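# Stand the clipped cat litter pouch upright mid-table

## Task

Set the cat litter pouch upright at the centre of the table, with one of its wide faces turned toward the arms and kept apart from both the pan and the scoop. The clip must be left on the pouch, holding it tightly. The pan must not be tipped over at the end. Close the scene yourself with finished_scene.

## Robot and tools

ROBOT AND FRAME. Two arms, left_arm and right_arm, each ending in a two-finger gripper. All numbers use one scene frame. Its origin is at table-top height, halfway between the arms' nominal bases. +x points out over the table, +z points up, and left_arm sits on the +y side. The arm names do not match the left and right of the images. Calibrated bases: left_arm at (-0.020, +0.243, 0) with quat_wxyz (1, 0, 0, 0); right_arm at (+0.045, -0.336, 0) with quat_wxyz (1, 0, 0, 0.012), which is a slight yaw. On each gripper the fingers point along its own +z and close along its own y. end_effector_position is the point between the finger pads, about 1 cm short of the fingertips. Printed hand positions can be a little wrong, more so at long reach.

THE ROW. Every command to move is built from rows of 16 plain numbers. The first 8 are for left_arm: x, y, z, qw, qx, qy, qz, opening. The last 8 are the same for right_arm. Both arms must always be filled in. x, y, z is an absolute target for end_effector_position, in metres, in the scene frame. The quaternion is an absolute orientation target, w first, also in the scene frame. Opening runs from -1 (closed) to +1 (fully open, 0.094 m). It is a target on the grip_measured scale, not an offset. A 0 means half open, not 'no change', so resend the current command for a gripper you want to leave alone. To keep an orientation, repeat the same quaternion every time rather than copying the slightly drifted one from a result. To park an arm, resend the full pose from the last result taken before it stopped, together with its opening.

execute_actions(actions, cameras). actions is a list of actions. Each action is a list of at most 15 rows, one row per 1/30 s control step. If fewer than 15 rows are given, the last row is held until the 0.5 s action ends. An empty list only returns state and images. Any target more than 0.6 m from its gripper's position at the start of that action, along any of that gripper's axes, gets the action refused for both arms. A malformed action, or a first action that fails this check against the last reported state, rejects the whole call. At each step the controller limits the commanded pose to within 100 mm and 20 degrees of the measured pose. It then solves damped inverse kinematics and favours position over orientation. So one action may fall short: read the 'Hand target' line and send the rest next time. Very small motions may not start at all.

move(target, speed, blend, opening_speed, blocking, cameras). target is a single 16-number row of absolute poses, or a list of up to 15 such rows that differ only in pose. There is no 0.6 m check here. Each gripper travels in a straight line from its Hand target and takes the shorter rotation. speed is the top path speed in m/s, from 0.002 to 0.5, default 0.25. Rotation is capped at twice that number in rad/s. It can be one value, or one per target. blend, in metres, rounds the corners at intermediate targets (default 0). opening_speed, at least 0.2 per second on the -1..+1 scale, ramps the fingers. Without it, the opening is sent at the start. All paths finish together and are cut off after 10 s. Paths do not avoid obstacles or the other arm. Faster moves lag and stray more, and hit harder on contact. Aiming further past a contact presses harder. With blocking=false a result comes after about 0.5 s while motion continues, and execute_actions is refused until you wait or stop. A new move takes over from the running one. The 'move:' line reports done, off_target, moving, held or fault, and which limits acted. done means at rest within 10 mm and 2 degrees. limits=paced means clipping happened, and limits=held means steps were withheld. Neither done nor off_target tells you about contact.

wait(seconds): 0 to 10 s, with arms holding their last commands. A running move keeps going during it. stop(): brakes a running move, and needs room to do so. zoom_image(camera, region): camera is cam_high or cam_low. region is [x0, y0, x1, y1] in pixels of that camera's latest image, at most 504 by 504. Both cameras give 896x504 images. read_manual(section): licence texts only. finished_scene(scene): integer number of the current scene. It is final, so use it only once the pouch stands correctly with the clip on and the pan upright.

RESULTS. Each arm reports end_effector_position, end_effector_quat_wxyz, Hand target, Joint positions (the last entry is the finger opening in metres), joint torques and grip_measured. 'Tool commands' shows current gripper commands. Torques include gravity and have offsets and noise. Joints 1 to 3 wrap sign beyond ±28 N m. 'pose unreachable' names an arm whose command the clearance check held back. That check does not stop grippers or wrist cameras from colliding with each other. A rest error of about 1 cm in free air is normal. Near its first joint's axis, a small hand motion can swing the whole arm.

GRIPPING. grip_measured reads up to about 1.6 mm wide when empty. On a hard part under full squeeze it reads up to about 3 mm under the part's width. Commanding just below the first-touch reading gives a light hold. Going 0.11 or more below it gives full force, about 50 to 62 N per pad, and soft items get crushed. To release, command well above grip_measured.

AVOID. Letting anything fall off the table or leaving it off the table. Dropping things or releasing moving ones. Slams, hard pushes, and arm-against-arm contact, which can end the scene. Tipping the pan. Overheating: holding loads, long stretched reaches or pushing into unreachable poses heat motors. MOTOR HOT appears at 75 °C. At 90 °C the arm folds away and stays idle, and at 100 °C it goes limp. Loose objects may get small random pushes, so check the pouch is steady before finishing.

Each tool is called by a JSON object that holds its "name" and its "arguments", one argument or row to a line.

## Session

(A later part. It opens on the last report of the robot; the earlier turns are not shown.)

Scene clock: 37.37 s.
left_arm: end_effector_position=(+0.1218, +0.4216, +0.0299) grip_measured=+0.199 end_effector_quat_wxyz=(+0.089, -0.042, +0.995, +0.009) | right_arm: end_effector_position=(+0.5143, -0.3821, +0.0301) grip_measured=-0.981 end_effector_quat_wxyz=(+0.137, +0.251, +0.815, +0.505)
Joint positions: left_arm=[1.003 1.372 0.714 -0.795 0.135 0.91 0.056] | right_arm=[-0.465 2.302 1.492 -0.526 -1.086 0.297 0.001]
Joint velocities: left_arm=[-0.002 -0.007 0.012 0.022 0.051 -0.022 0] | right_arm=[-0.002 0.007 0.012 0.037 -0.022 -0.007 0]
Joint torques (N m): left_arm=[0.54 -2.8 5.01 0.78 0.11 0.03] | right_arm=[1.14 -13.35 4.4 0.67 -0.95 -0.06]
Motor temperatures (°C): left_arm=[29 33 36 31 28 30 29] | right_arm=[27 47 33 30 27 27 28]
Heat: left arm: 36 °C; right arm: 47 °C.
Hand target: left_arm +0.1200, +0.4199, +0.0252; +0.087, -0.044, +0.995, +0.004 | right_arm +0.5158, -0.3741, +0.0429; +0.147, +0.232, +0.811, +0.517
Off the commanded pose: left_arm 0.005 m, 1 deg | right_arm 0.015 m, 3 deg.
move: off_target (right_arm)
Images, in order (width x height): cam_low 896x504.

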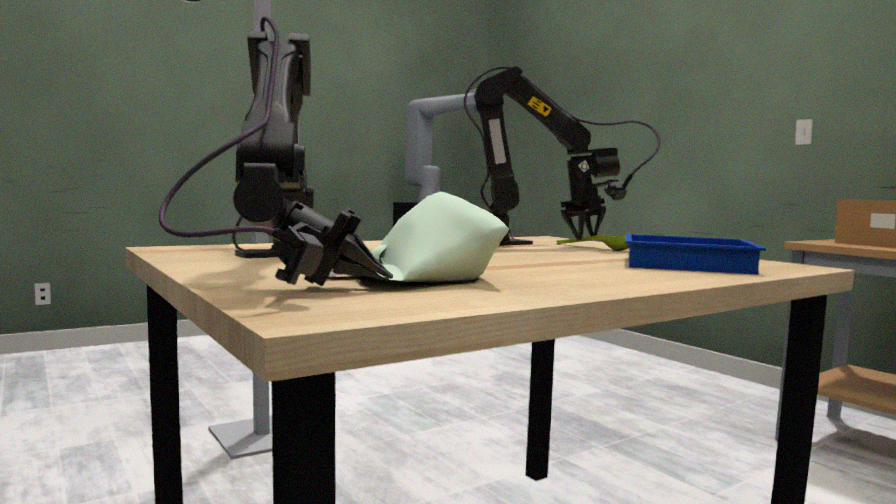

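{"name": "move", "arguments": {
  "target": [0.12, 0.42, 0.2, 0.08708, -0.04345, 0.99524, 0.0038, 0.2, 0.514, -0.376, 0.085, 0.1481, 0.2324, 0.8106, 0.5165, -1.0],
  "speed": 0.1,
  "cameras": ["cam_high", "cam_low"]
}}

{"name": "zoom_image", "arguments": {
  "camera": "cam_low",
  "region": [290, 180, 510, 300]
}}

{"name": "zoom_image", "arguments": {
  "camera": "cam_high",
  "region": [290, 190, 440, 300]
}}

Scene clock: 42.90 s.
left_arm: end_effector_position=(+0.1213, +0.4207, +0.1962) grip_measured=+0.199 end_effector_quat_wxyz=(+0.086, -0.042, +0.995, +0.005) | right_arm: end_effector_position=(+0.5078, -0.3794, +0.0525) grip_measured=-0.982 end_effector_quat_wxyz=(+0.128, +0.256, +0.815, +0.504)
Joint positions: left_arm=[1.003 1.329 1.356 -1.491 0.135 0.91 0.056] | right_arm=[-0.465 2.243 1.496 -0.612 -1.082 0.296 0.001]
Joint velocities: left_arm=[-0.007 -0.012 0.002 0.022 0.081 -0.022 -0.001] | right_arm=[-0.002 -0.017 0.012 0.007 -0.051 -0.066 0]
Joint torques (N m): left_arm=[0.58 -2.81 7.91 0.51 0.14 0.08] | right_arm=[0.65 -14.75 8.08 0.19 -1.05 -0.11]
Motor temperatures (°C): left_arm=[29 33 37 31 28 30 29] | right_arm=[27 48 33 30 27 27 29]
Heat: left arm: 37 °C; right arm: 48 °C.
Hand target: left_arm +0.1211, +0.4217, +0.2000; +0.087, -0.044, +0.995, +0.004 | right_arm +0.5133, -0.3757, +0.0846; +0.148, +0.232, +0.811, +0.516
Off the commanded pose: left_arm 0.004 m, 0 deg | right_arm 0.033 m, 4 deg.
move: off_target (right_arm)

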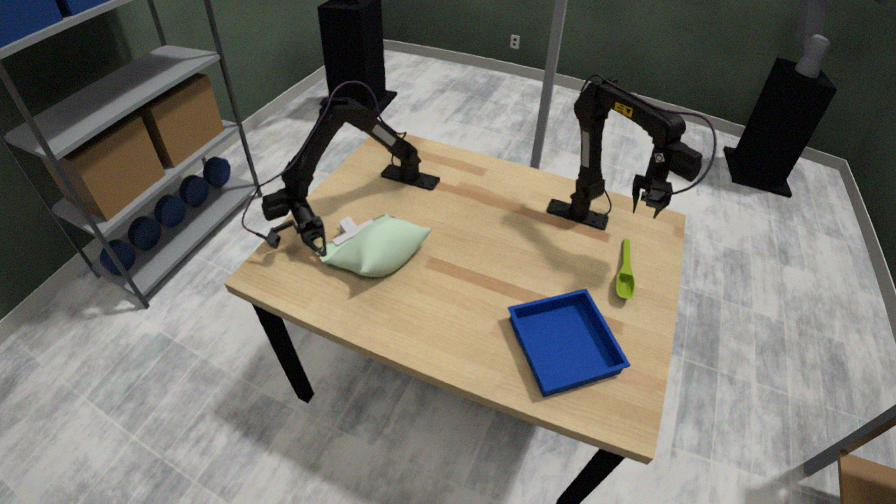

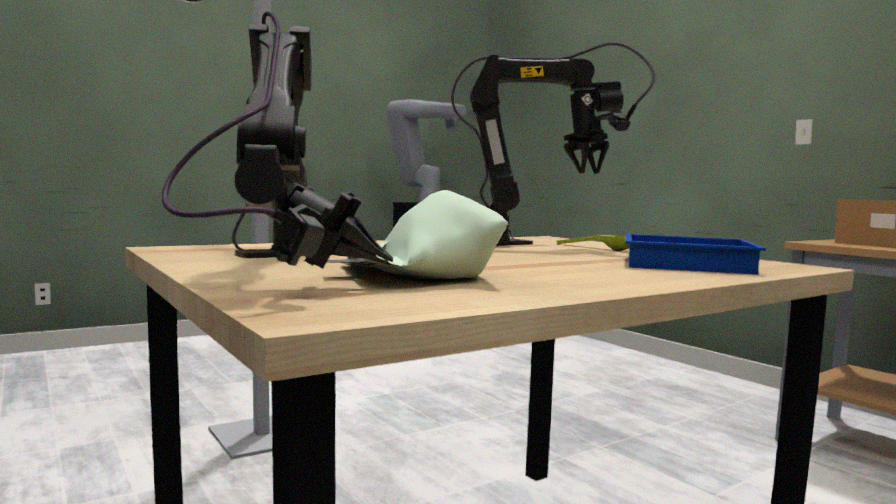

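Scaled by 2.291.

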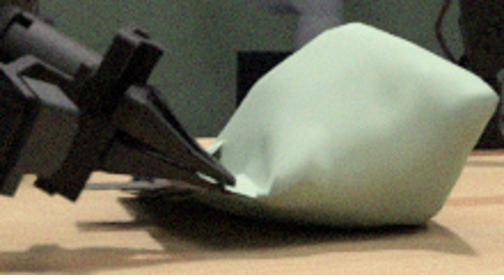

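Scaled by 3.360.

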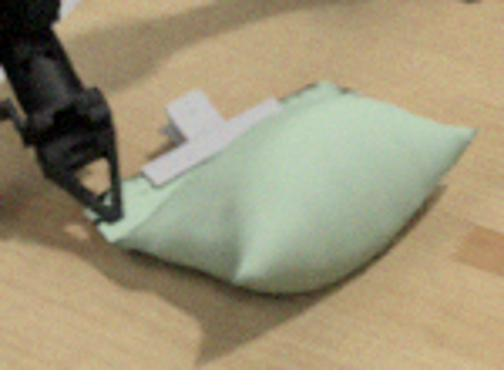

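{"name": "move", "arguments": {
  "target": [0.22, 0.06, 0.2, 0.46984, 0.8138, 0.2962, 0.17101, 0.2, 0.444, -0.412, 0.085, 0.23087, 0.39988, 0.76818, 0.44351, -1.0],
  "speed": 0.25,
  "cameras": ["cam_high", "cam_low"]
}}

{"name": "zoom_image", "arguments": {
  "camera": "cam_high",
  "region": [270, 170, 450, 300]
}}

Scene clock: 49.83 s.
left_arm: end_effector_position=(+0.2156, +0.0651, +0.1962) grip_measured=+0.199 end_effector_quat_wxyz=(+0.450, +0.826, +0.300, +0.161) | right_arm: end_effector_position=(+0.4416, -0.4042, +0.0689) grip_measured=-0.983 end_effector_quat_wxyz=(+0.202, +0.407, +0.775, +0.439)
Joint positions: left_arm=[-0.426 0.843 0.676 -0.457 0.376 1.825 0.056] | right_arm=[-0.551 1.808 0.926 -0.147 -0.9 0.707 0.001]
Joint velocities: left_arm=[-0.007 0.012 -0.002 -0.051 -0.066 -0.066 -0.001] | right_arm=[0.012 -0.007 -0.002 0.037 -0.022 0.007 0.001]
Joint torques (N m): left_arm=[-0.2 -0.36 7.53 1.84 0.3 0.02] | right_arm=[-1.68 -10.97 5.01 1.15 -0.68 -0.03]
Motor temperatures (°C): left_arm=[29 31 36 31 28 30 28] | right_arm=[27 49 34 30 27 27 29]
Heat: left arm: 36 °C; right arm: 49 °C.
Hand target: left_arm +0.2134, +0.0619, +0.1968; +0.454, +0.826, +0.295, +0.155 | right_arm +0.4432, -0.4107, +0.0855; +0.230, +0.397, +0.771, +0.442
Off the commanded pose: left_arm 0.008 m, 3 deg | right_arm 0.018 m, 4 deg.
move: off_target (left_arm, right_arm)

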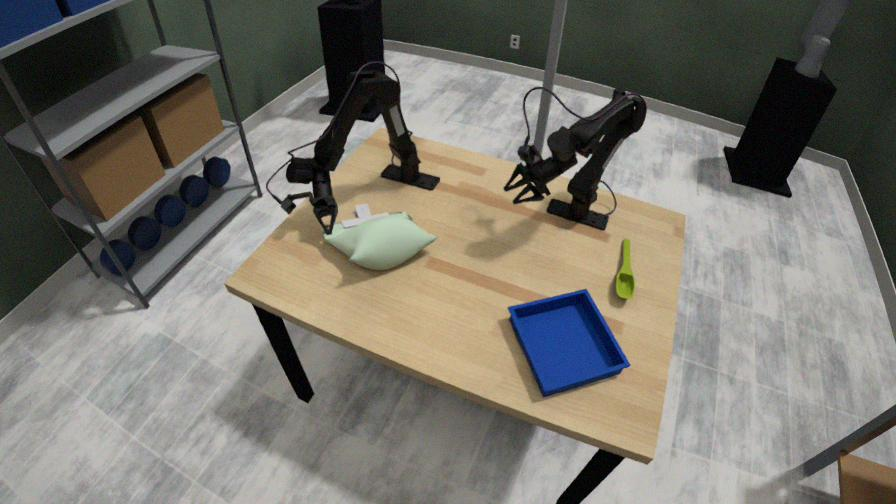

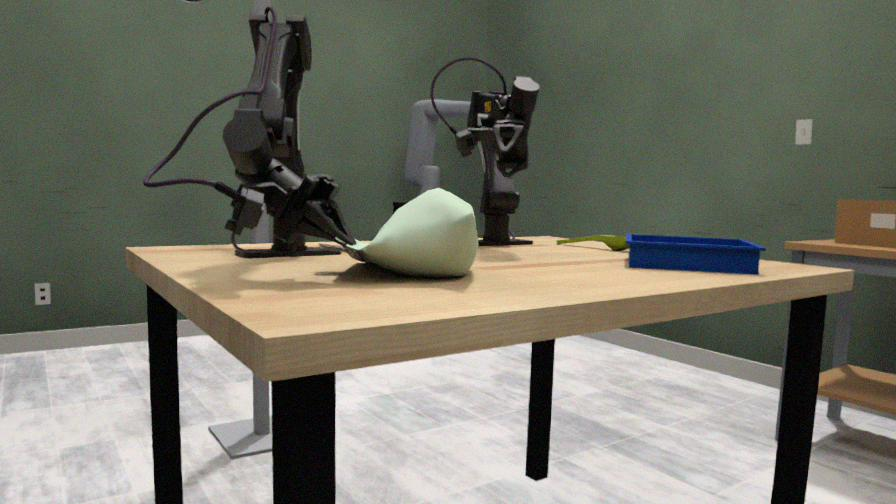

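Scaled by 2.800.

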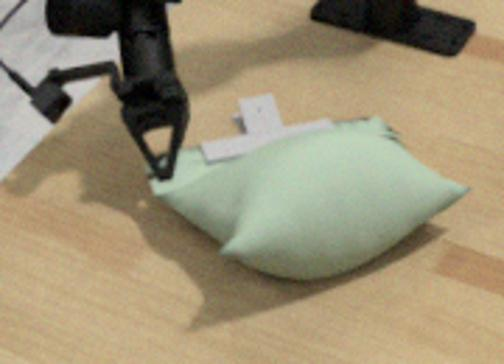

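{"name": "move", "arguments": {
  "target": [0.22, 0.06, 0.2, 0.46984, 0.8138, 0.2962, 0.17101, 0.2, 0.375, -0.426, 0.085, 0.26989, 0.55335, 0.70826, 0.34545, -1.0],
  "speed": 0.12,
  "cameras": ["cam_high", "cam_low"]
}}

{"name": "zoom_image", "arguments": {
  "camera": "cam_high",
  "region": [270, 150, 450, 280]
}}

Scene clock: 52.87 s.
left_arm: end_effector_position=(+0.2228, +0.0608, +0.2046) grip_measured=+0.199 end_effector_quat_wxyz=(+0.470, +0.814, +0.292, +0.178) | right_arm: end_effector_position=(+0.3735, -0.4141, +0.0747) grip_measured=-0.983 end_effector_quat_wxyz=(+0.242, +0.553, +0.717, +0.350)
Joint positions: left_arm=[-0.429 0.843 0.66 -0.377 0.376 1.815 0.056] | right_arm=[-0.573 1.4 0.595 -0.098 -0.622 0.986 0.001]
Joint velocities: left_arm=[-0.012 0.002 0.007 0.007 -0.007 -0.037 -0.001] | right_arm=[0.007 0.012 -0.017 -0.007 -0.037 0.051 0]
Joint torques (N m): left_arm=[-0.62 -0.96 6.37 1.88 0.09 -0.11] | right_arm=[-1.94 -7.21 5.61 1.44 -0.19 0.02]
Motor temperatures (°C): left_arm=[29 31 37 32 28 30 28] | right_arm=[27 48 34 31 27 27 29]
Heat: left arm: 37 °C; right arm: 48 °C.
Hand target: left_arm +0.2201, +0.0599, +0.1999; +0.470, +0.814, +0.295, +0.171 | right_arm +0.3751, -0.4244, +0.0856; +0.270, +0.552, +0.709, +0.345
Off the commanded pose: left_arm 0.005 m, 1 deg | right_arm 0.016 m, 3 deg.
move: off_target (right_arm)

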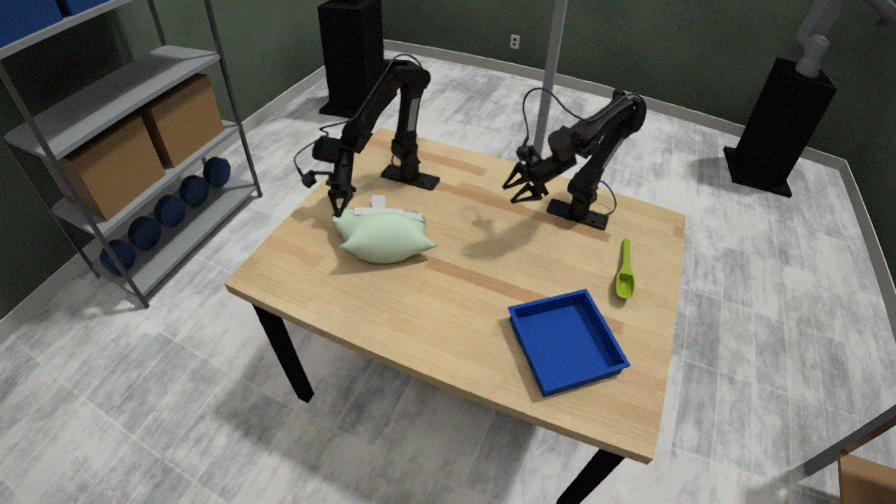

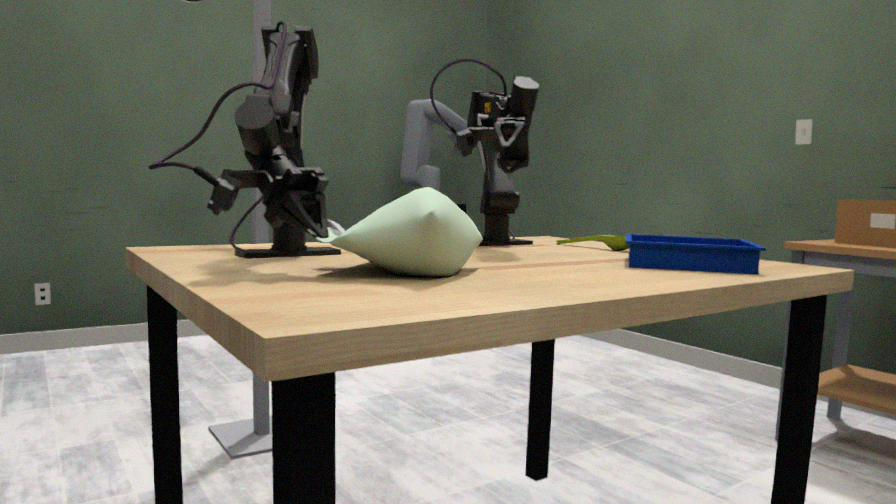

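Scaled by 2.800.

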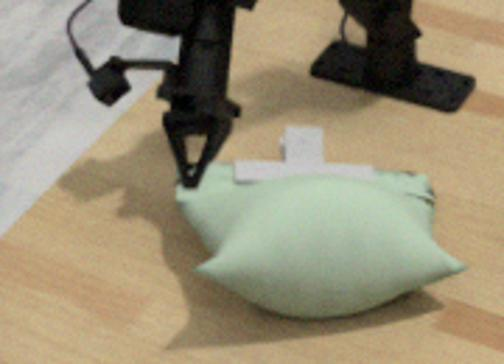

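{"name": "move", "arguments": {
  "target": [0.21, -0.03, 0.14, 0.50283, 0.83685, 0.18552, 0.11147, 0.28, 0.302, -0.417, 0.085, 0.27047, 0.70458, 0.61248, 0.23511, -1.0],
  "speed": 0.12,
  "cameras": ["cam_high", "cam_low"]
}}

{"name": "zoom_image", "arguments": {
  "camera": "cam_high",
  "region": [320, 140, 500, 270]
}}

{"name": "zoom_image", "arguments": {
  "camera": "cam_low",
  "region": [230, 140, 530, 300]
}}

Scene clock: 56.17 s.
left_arm: end_effector_position=(+0.2135, -0.0276, +0.1457) grip_measured=+0.279 end_effector_quat_wxyz=(+0.501, +0.836, +0.186, +0.124) | right_arm: end_effector_position=(+0.3029, -0.4085, +0.0808) grip_measured=-0.983 end_effector_quat_wxyz=(+0.250, +0.703, +0.620, +0.245)
Joint positions: left_arm=[-0.674 1.157 0.528 0.1 0.382 1.808 0.06] | right_arm=[-0.457 0.953 0.457 -0.393 -0.233 1.346 0.001]
Joint velocities: left_arm=[-0.007 0.002 -0.012 0.007 0.007 0.007 0] | right_arm=[-0.002 -0.012 -0.017 -0.022 0.022 -0.022 -0.001]
Joint torques (N m): left_arm=[-0.34 -2.41 6.13 1.94 0.3 -0.02] | right_arm=[-0.06 -3.1 6.6 1.35 0.23 0.07]
Motor temperatures (°C): left_arm=[29 31 37 33 28 30 28] | right_arm=[27 46 34 31 27 27 29]
Heat: left arm: 37 °C; right arm: 46 °C.
Hand target: left_arm +0.2083, -0.0285, +0.1395; +0.498, +0.840, +0.185, +0.112 | right_arm +0.3024, -0.4150, +0.0854; +0.270, +0.705, +0.612, +0.236
Off the commanded pose: left_arm 0.007 m, 1 deg | right_arm 0.009 m, 3 deg.
move: off_target (right_arm)

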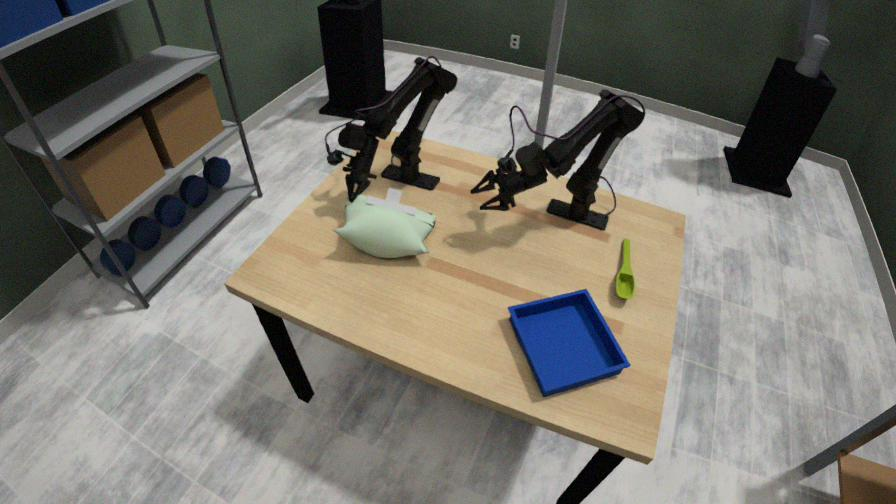

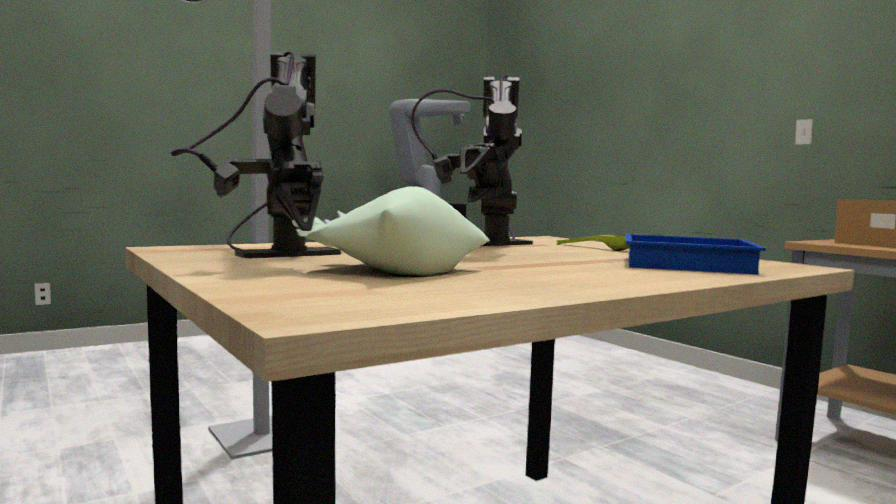

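Scaled by 2.800.

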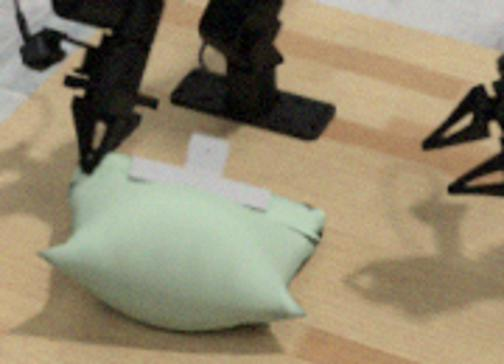

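Scaled by 1.680.

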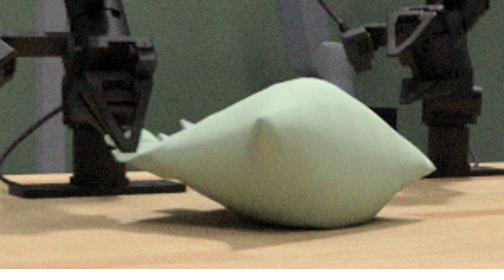

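{"name": "zoom_image", "arguments": {
  "camera": "cam_high",
  "region": [390, 180, 470, 250]
}}

{"name": "zoom_image", "arguments": {
  "camera": "cam_low",
  "region": [280, 180, 400, 280]
}}

Scaled by 6.300.

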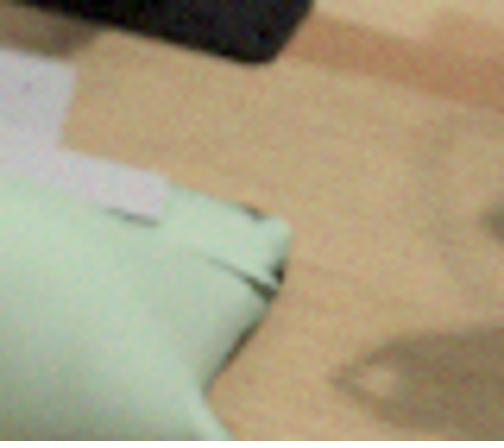

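Scaled by 4.200.

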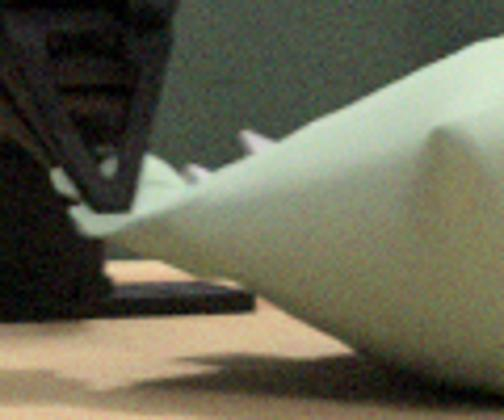

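{"name": "move", "arguments": {
  "target": [0.2106, -0.109, 0.05, 0.52914, 0.83058, 0.14645, 0.0933, 0.6, 0.302, -0.417, 0.085, 0.27047, 0.70458, 0.61248, 0.23511, -1.0],
  "speed": 0.12,
  "cameras": ["cam_high", "cam_low"]
}}

{"name": "zoom_image", "arguments": {
  "camera": "cam_high",
  "region": [380, 160, 500, 250]
}}

{"name": "zoom_image", "arguments": {
  "camera": "cam_low",
  "region": [270, 140, 530, 300]
}}

Scene clock: 59.33 s.
left_arm: end_effector_position=(+0.2080, -0.1036, +0.0501) grip_measured=+0.599 end_effector_quat_wxyz=(+0.526, +0.833, +0.141, +0.098) | right_arm: end_effector_position=(+0.3028, -0.4086, +0.0808) grip_measured=-0.983 end_effector_quat_wxyz=(+0.250, +0.703, +0.619, +0.245)
Joint positions: left_arm=[-0.851 1.771 0.479 0.822 0.331 1.75 0.075] | right_arm=[-0.457 0.953 0.457 -0.393 -0.233 1.347 0.001]
Joint velocities: left_arm=[-0.012 -0.007 0.027 0.007 -0.022 0.081 0] | right_arm=[-0.002 -0.007 -0.007 -0.051 -0.007 -0.037 -0.001]
Joint torques (N m): left_arm=[-0.36 -4.9 6.06 2.03 0.04 -0.17] | right_arm=[-1.01 -3.23 6.34 1.35 0.19 -0.04]
Motor temperatures (°C): left_arm=[29 31 37 33 28 30 28] | right_arm=[27 45 34 32 27 27 29]
Heat: left arm: 37 °C; right arm: 45 °C.
Hand target: left_arm +0.2092, -0.1076, +0.0492; +0.527, +0.832, +0.145, +0.094 | right_arm +0.3018, -0.4169, +0.0850; +0.270, +0.705, +0.613, +0.235
Off the commanded pose: left_arm 0.006 m, 1 deg | right_arm 0.009 m, 3 deg.
move: off_target (right_arm)

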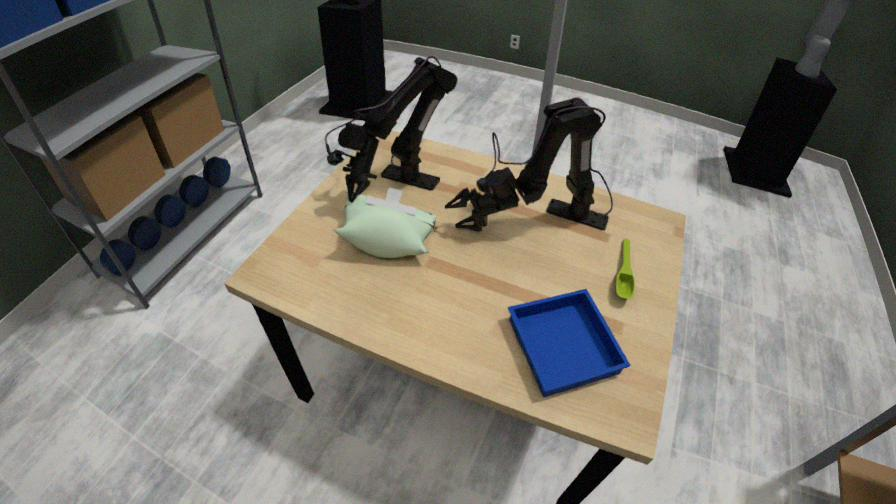

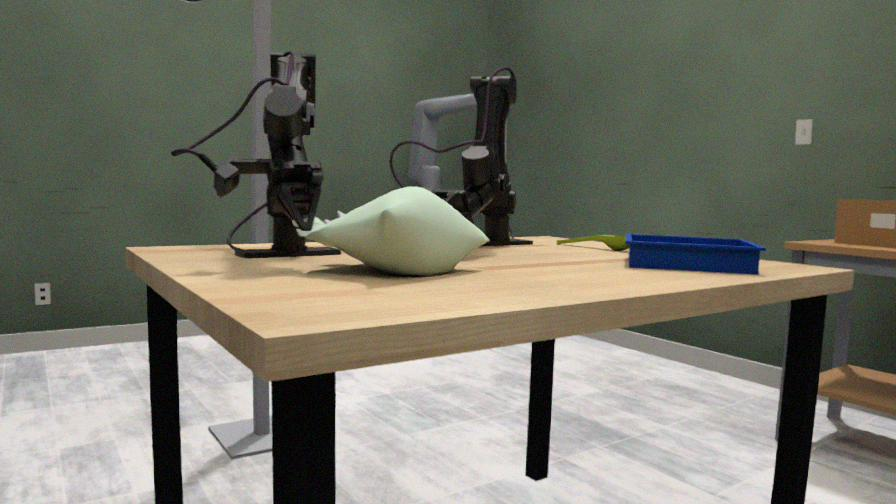

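Scaled by 4.200.

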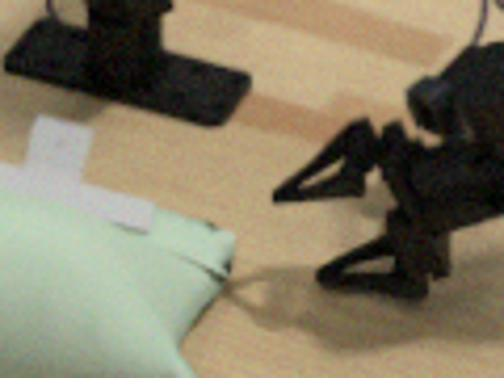

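Scaled by 1.938.

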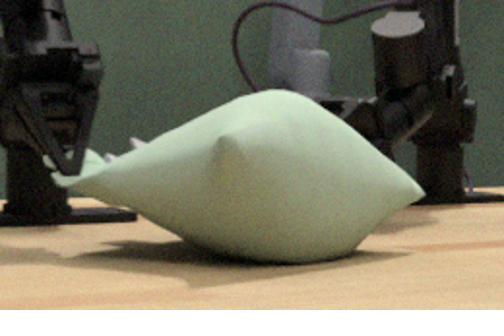

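{"name": "move", "arguments": {
  "target": [0.226, -0.152, 0.047, 0.52914, 0.83058, 0.14645, 0.0933, 0.6, 0.302, -0.417, 0.085, 0.27047, 0.70458, 0.61248, 0.23511, -1.0],
  "speed": 0.08,
  "cameras": ["cam_high", "cam_low"]
}}

{"name": "zoom_image", "arguments": {
  "camera": "cam_high",
  "region": [400, 180, 480, 250]
}}

{"name": "zoom_image", "arguments": {
  "camera": "cam_low",
  "region": [400, 160, 560, 270]
}}

Scene clock: 61.43 s.
left_arm: end_effector_position=(+0.2256, -0.1494, +0.0528) grip_measured=+0.599 end_effector_quat_wxyz=(+0.537, +0.826, +0.139, +0.102) | right_arm: end_effector_position=(+0.3028, -0.4086, +0.0808) grip_measured=-0.983 end_effector_quat_wxyz=(+0.250, +0.703, +0.619, +0.245)
Joint positions: left_arm=[-0.905 1.905 0.655 0.817 0.285 1.721 0.075] | right_arm=[-0.457 0.953 0.457 -0.393 -0.233 1.347 0.001]
Joint velocities: left_arm=[0.007 -0.017 0.037 0.022 -0.081 -0.095 -0.001] | right_arm=[0.007 -0.007 0.007 -0.066 0.051 -0.007 0.002]
Joint torques (N m): left_arm=[-0.44 -6.04 6.64 1.79 0.02 -0.13] | right_arm=[-0.81 -3.17 6.32 1.36 0.18 -0.07]
Motor temperatures (°C): left_arm=[29 31 36 33 28 30 28] | right_arm=[27 44 34 32 27 27 29]
Heat: left arm: 36 °C; right arm: 44 °C.
Hand target: left_arm +0.2256, -0.1517, +0.0463; +0.529, +0.831, +0.146, +0.094 | right_arm +0.3019, -0.4169, +0.0851; +0.270, +0.705, +0.613, +0.235
Off the commanded pose: left_arm 0.006 m, 2 deg | right_arm 0.009 m, 3 deg.
move: off_target (right_arm)

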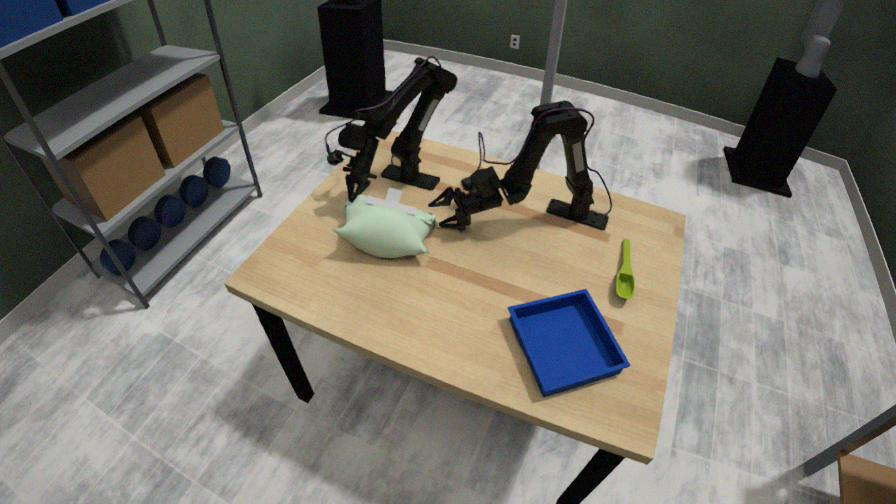

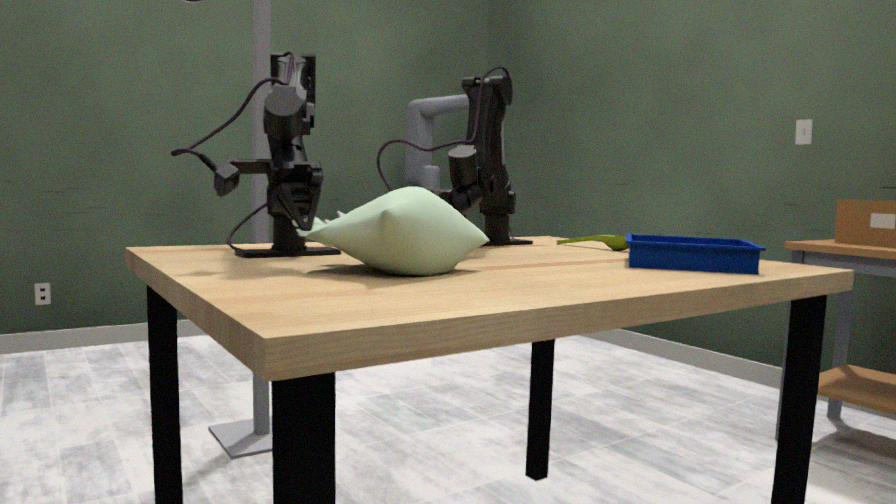

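Scaled by 6.300.

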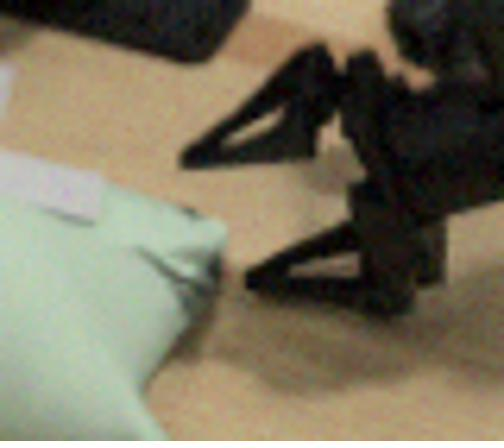

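Scaled by 3.150.

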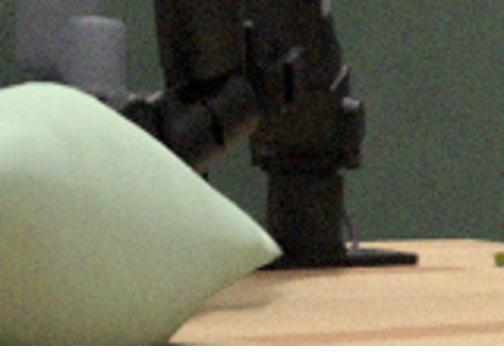

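{"name": "move", "arguments": {
  "target": [0.2445, -0.187, 0.043, 0.52914, 0.83058, 0.14645, 0.0933, 0.6, 0.302, -0.417, 0.085, 0.27047, 0.70458, 0.61248, 0.23511, -1.0],
  "speed": 0.06,
  "cameras": ["cam_high", "cam_low"]
}}

{"name": "zoom_image", "arguments": {
  "camera": "cam_high",
  "region": [390, 170, 470, 240]
}}

Scene clock: 63.13 s.
left_arm: end_effector_position=(+0.2430, -0.1826, +0.0501) grip_measured=+0.599 end_effector_quat_wxyz=(+0.537, +0.826, +0.140, +0.099) | right_arm: end_effector_position=(+0.3023, -0.4112, +0.0806) grip_measured=-0.983 end_effector_quat_wxyz=(+0.254, +0.705, +0.618, +0.239)
Joint positions: left_arm=[-0.924 2.01 0.815 0.761 0.272 1.709 0.075] | right_arm=[-0.457 0.953 0.457 -0.392 -0.218 1.347 0.001]
Joint velocities: left_arm=[0.002 -0.022 -0.017 -0.037 -0.022 0.007 -0.001] | right_arm=[-0.007 0.002 0.017 -0.051 0.007 -0.007 0.001]
Joint torques (N m): left_arm=[-0.42 -6.52 7.34 1.79 -0.04 -0.1] | right_arm=[-0.96 -3.15 6.38 1.31 0.08 -0.05]
Motor temperatures (°C): left_arm=[29 31 37 33 28 30 28] | right_arm=[27 43 34 32 27 27 29]
Heat: left arm: 37 °C; right arm: 43 °C.
Hand target: left_arm +0.2439, -0.1866, +0.0426; +0.529, +0.831, +0.146, +0.094 | right_arm +0.3019, -0.4169, +0.0850; +0.270, +0.705, +0.613, +0.235
Off the commanded pose: left_arm 0.008 m, 1 deg | right_arm 0.007 m, 2 deg.
move: done

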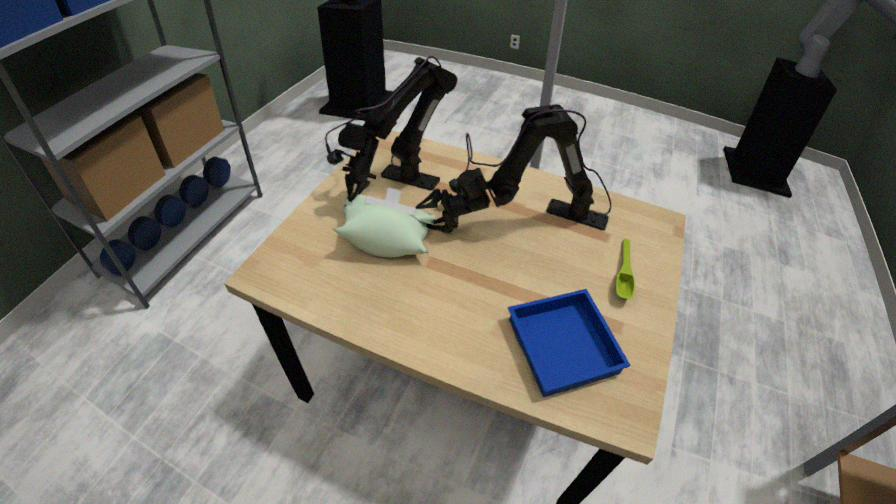

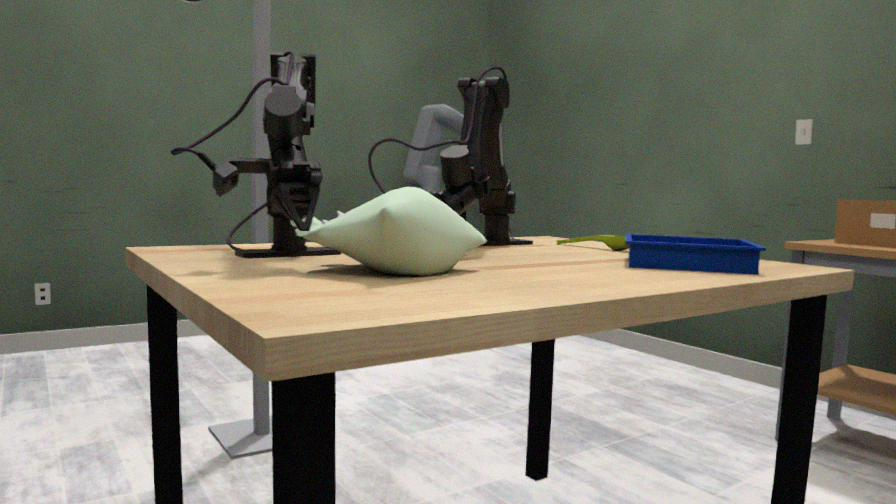

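Scaled by 6.300.

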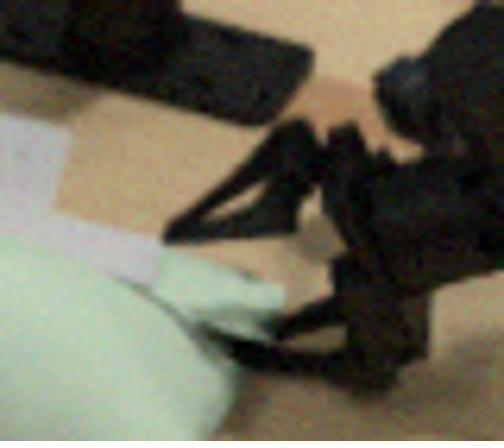

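{"name": "move", "arguments": {
  "target": [0.2445, -0.187, 0.045, 0.52914, 0.83058, 0.14645, 0.0933, -1.0, 0.302, -0.417, 0.085, 0.27047, 0.70458, 0.61248, 0.23511, -1.0],
  "opening_speed": 1.0,
  "cameras": ["cam_high", "cam_low"]
}}

{"name": "zoom_image", "arguments": {
  "camera": "cam_high",
  "region": [390, 170, 470, 240]
}}

Scene clock: 65.53 s.
left_arm: end_effector_position=(+0.2419, -0.1793, +0.0425) grip_measured=-0.990 end_effector_quat_wxyz=(+0.523, +0.835, +0.146, +0.095) | right_arm: end_effector_position=(+0.3023, -0.4119, +0.0806) grip_measured=-0.983 end_effector_quat_wxyz=(+0.255, +0.705, +0.617, +0.238)
Joint positions: left_arm=[-0.924 2.01 0.815 0.727 0.265 1.709 0] | right_arm=[-0.457 0.953 0.457 -0.39 -0.214 1.347 0.001]
Joint velocities: left_arm=[-0.002 0.012 -0.027 -0.051 -0.066 0.051 0] | right_arm=[-0.002 -0.002 0.007 0.007 -0.022 -0.022 0]
Joint torques (N m): left_arm=[-0.49 -7.47 7.46 2.02 0.08 -0.13] | right_arm=[-0.76 -3.32 6.49 1.36 -0.03 -0.08]
Motor temperatures (°C): left_arm=[29 32 37 34 28 30 28] | right_arm=[27 43 34 32 27 27 29]
Heat: left arm: 37 °C; right arm: 43 °C.
Hand target: left_arm +0.2443, -0.1866, +0.0450; +0.529, +0.831, +0.147, +0.093 | right_arm +0.3019, -0.4169, +0.0850; +0.270, +0.704, +0.613, +0.235
Off the commanded pose: left_arm 0.009 m, 1 deg | right_arm 0.007 m, 2 deg.
move: done

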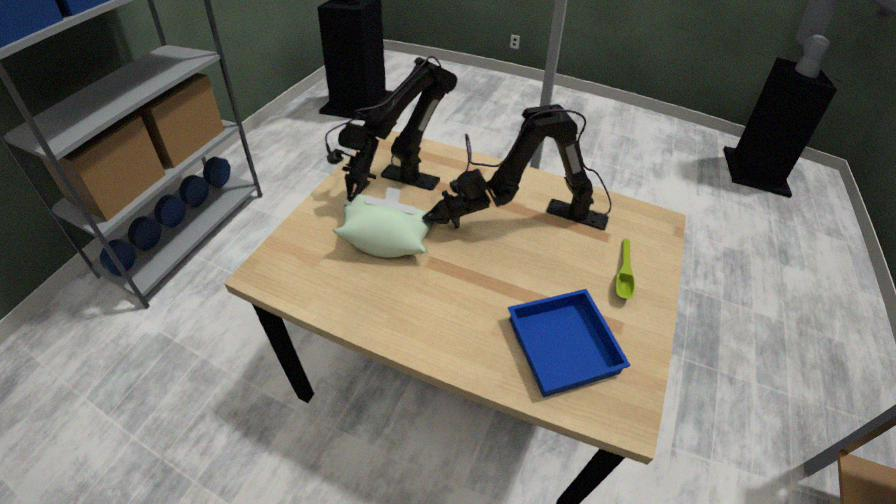

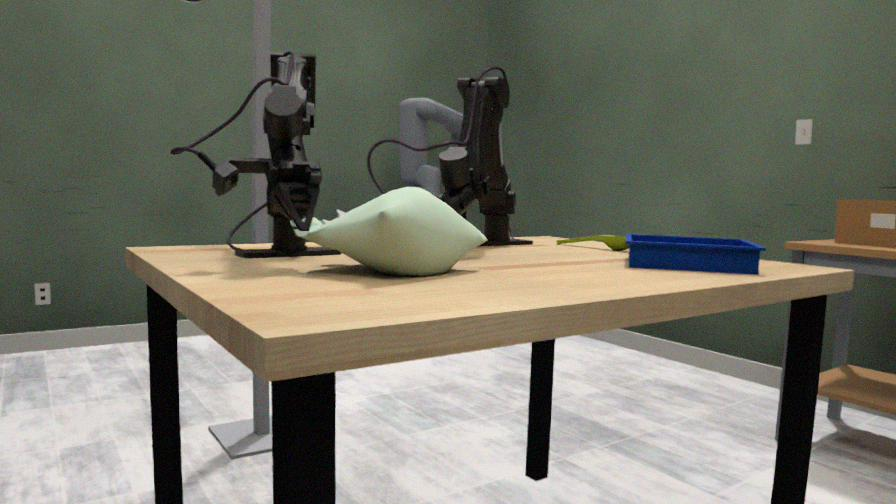

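Scaled by 6.300.

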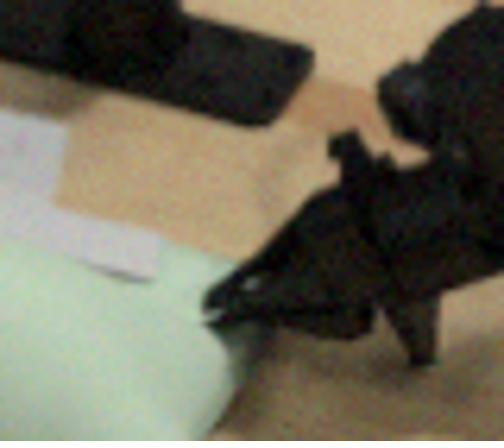

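{"name": "move", "arguments": {
  "target": [0.2445, -0.187, 0.095, 0.52914, 0.83058, 0.14645, 0.0933, -1.0, 0.302, -0.417, 0.09, 0.27047, 0.70458, 0.61248, 0.23511, -1.0],
  "speed": 0.06,
  "cameras": ["cam_high", "cam_low"]
}}

{"name": "zoom_image", "arguments": {
  "camera": "cam_high",
  "region": [320, 150, 480, 270]
}}

{"name": "zoom_image", "arguments": {
  "camera": "cam_low",
  "region": [270, 140, 530, 300]
}}

Scene clock: 67.03 s.
left_arm: end_effector_position=(+0.2419, -0.1782, +0.0669) grip_measured=-0.990 end_effector_quat_wxyz=(+0.504, +0.845, +0.152, +0.087) | right_arm: end_effector_position=(+0.3001, -0.4114, +0.0806) grip_measured=-0.983 end_effector_quat_wxyz=(+0.253, +0.706, +0.618, +0.236)
Joint positions: left_arm=[-0.924 1.907 0.865 0.528 0.261 1.709 0] | right_arm=[-0.457 0.944 0.457 -0.404 -0.212 1.347 0.001]
Joint velocities: left_arm=[-0.017 0.002 -0.012 0.037 0.007 0.066 0] | right_arm=[0.007 0.007 -0.007 0.051 -0.037 -0.051 -0.001]
Joint torques (N m): left_arm=[-0.24 -11.29 8.25 1.94 0.09 -0.11] | right_arm=[-1.03 -2.99 7.83 1.25 -0.01 -0.05]
Motor temperatures (°C): left_arm=[29 32 37 34 28 30 28] | right_arm=[27 42 34 32 27 27 29]
Heat: left arm: 37 °C; right arm: 42 °C.
Hand target: left_arm +0.2444, -0.1869, +0.0947; +0.529, +0.831, +0.146, +0.093 | right_arm +0.3019, -0.4169, +0.0900; +0.271, +0.704, +0.613, +0.235
Off the commanded pose: left_arm 0.030 m, 3 deg | right_arm 0.011 m, 2 deg.
move: off_target (left_arm, right_arm)

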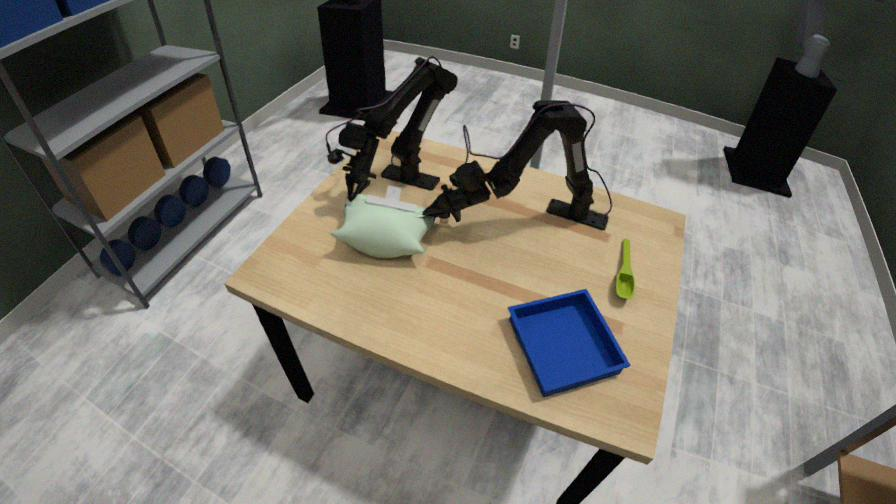

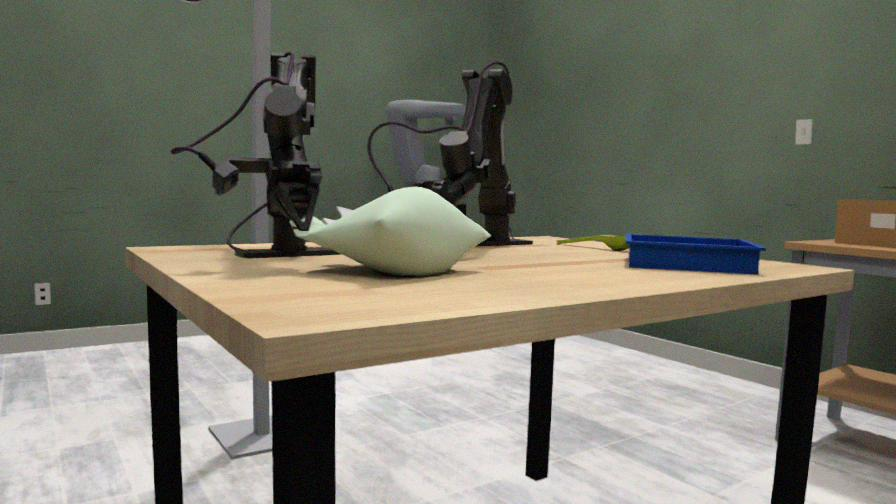

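Scaled by 3.150.

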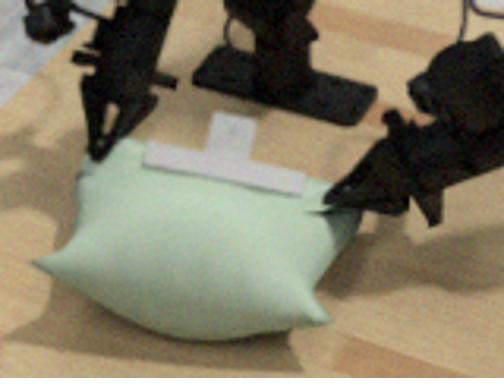

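Scaled by 1.938.

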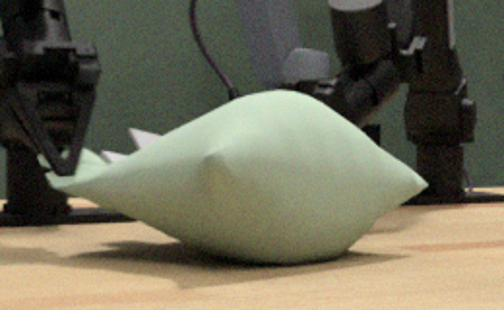

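{"name": "move", "arguments": {
  "target": [0.255, -0.192, 0.16, 0.51108, 0.75285, 0.40029, -0.10863, -1.0, 0.296, -0.416, 0.15, 0.21728, 0.71068, 0.63989, 0.19564, -1.0],
  "speed": 0.15,
  "cameras": ["cam_high", "cam_low"]
}}

{"name": "zoom_image", "arguments": {
  "camera": "cam_high",
  "region": [320, 140, 480, 260]
}}

{"name": "zoom_image", "arguments": {
  "camera": "cam_low",
  "region": [250, 120, 530, 300]
}}

Scene clock: 70.90 s.
left_arm: end_effector_position=(+0.2493, -0.1846, +0.1235) grip_measured=-0.990 end_effector_quat_wxyz=(+0.474, +0.770, +0.412, -0.107) | right_arm: end_effector_position=(+0.2944, -0.4164, +0.1352) grip_measured=-0.983 end_effector_quat_wxyz=(+0.212, +0.717, +0.636, +0.190)
Joint positions: left_arm=[-0.89 1.806 1.077 0.135 0.347 1.083 0] | right_arm=[-0.457 1.006 0.777 -0.787 -0.172 1.307 0.001]
Joint velocities: left_arm=[-0.007 -0.002 0.002 -0.022 -0.007 -0.022 0.001] | right_arm=[-0.002 -0.017 0.012 -0.007 -0.007 0.022 0]
Joint torques (N m): left_arm=[0.2 -11.22 10.02 2.04 0.25 -0.19] | right_arm=[-0.35 -2.14 10.37 0.77 -0.26 -0.12]
Motor temperatures (°C): left_arm=[29 34 38 34 28 30 28] | right_arm=[27 41 36 32 27 27 29]
Heat: left arm: 38 °C; right arm: 41 °C.
Hand target: left_arm +0.2546, -0.1918, +0.1599; +0.511, +0.753, +0.400, -0.109 | right_arm +0.2959, -0.4159, +0.1493; +0.218, +0.711, +0.639, +0.196
Off the commanded pose: left_arm 0.038 m, 5 deg | right_arm 0.015 m, 1 deg.
move: off_target (left_arm, right_arm)

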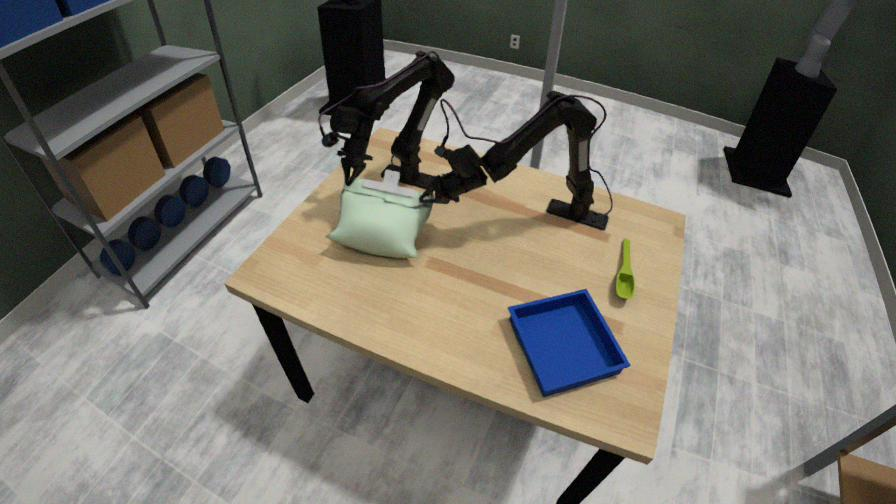

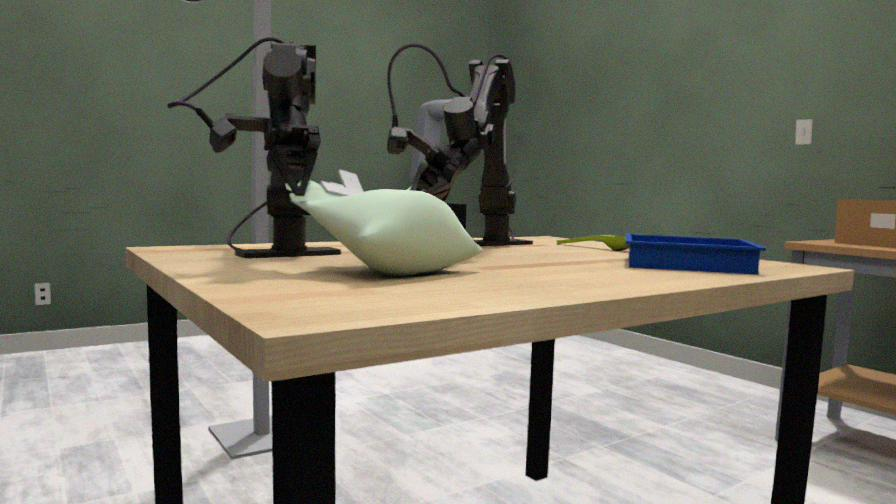

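Scaled by 3.150.

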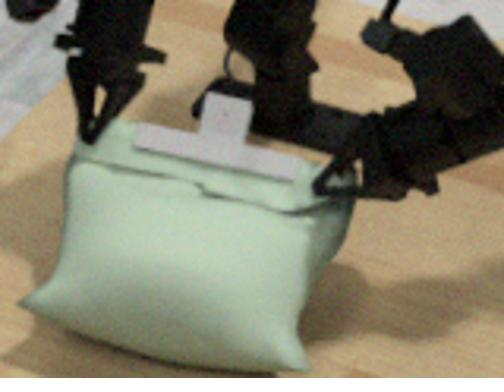

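Scaled by 1.800.

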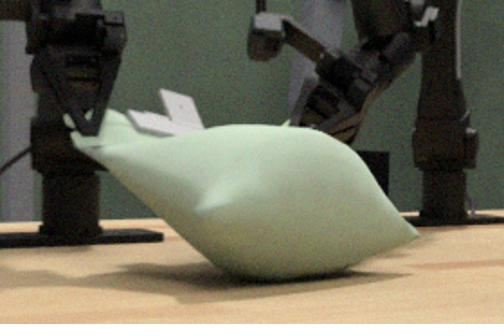

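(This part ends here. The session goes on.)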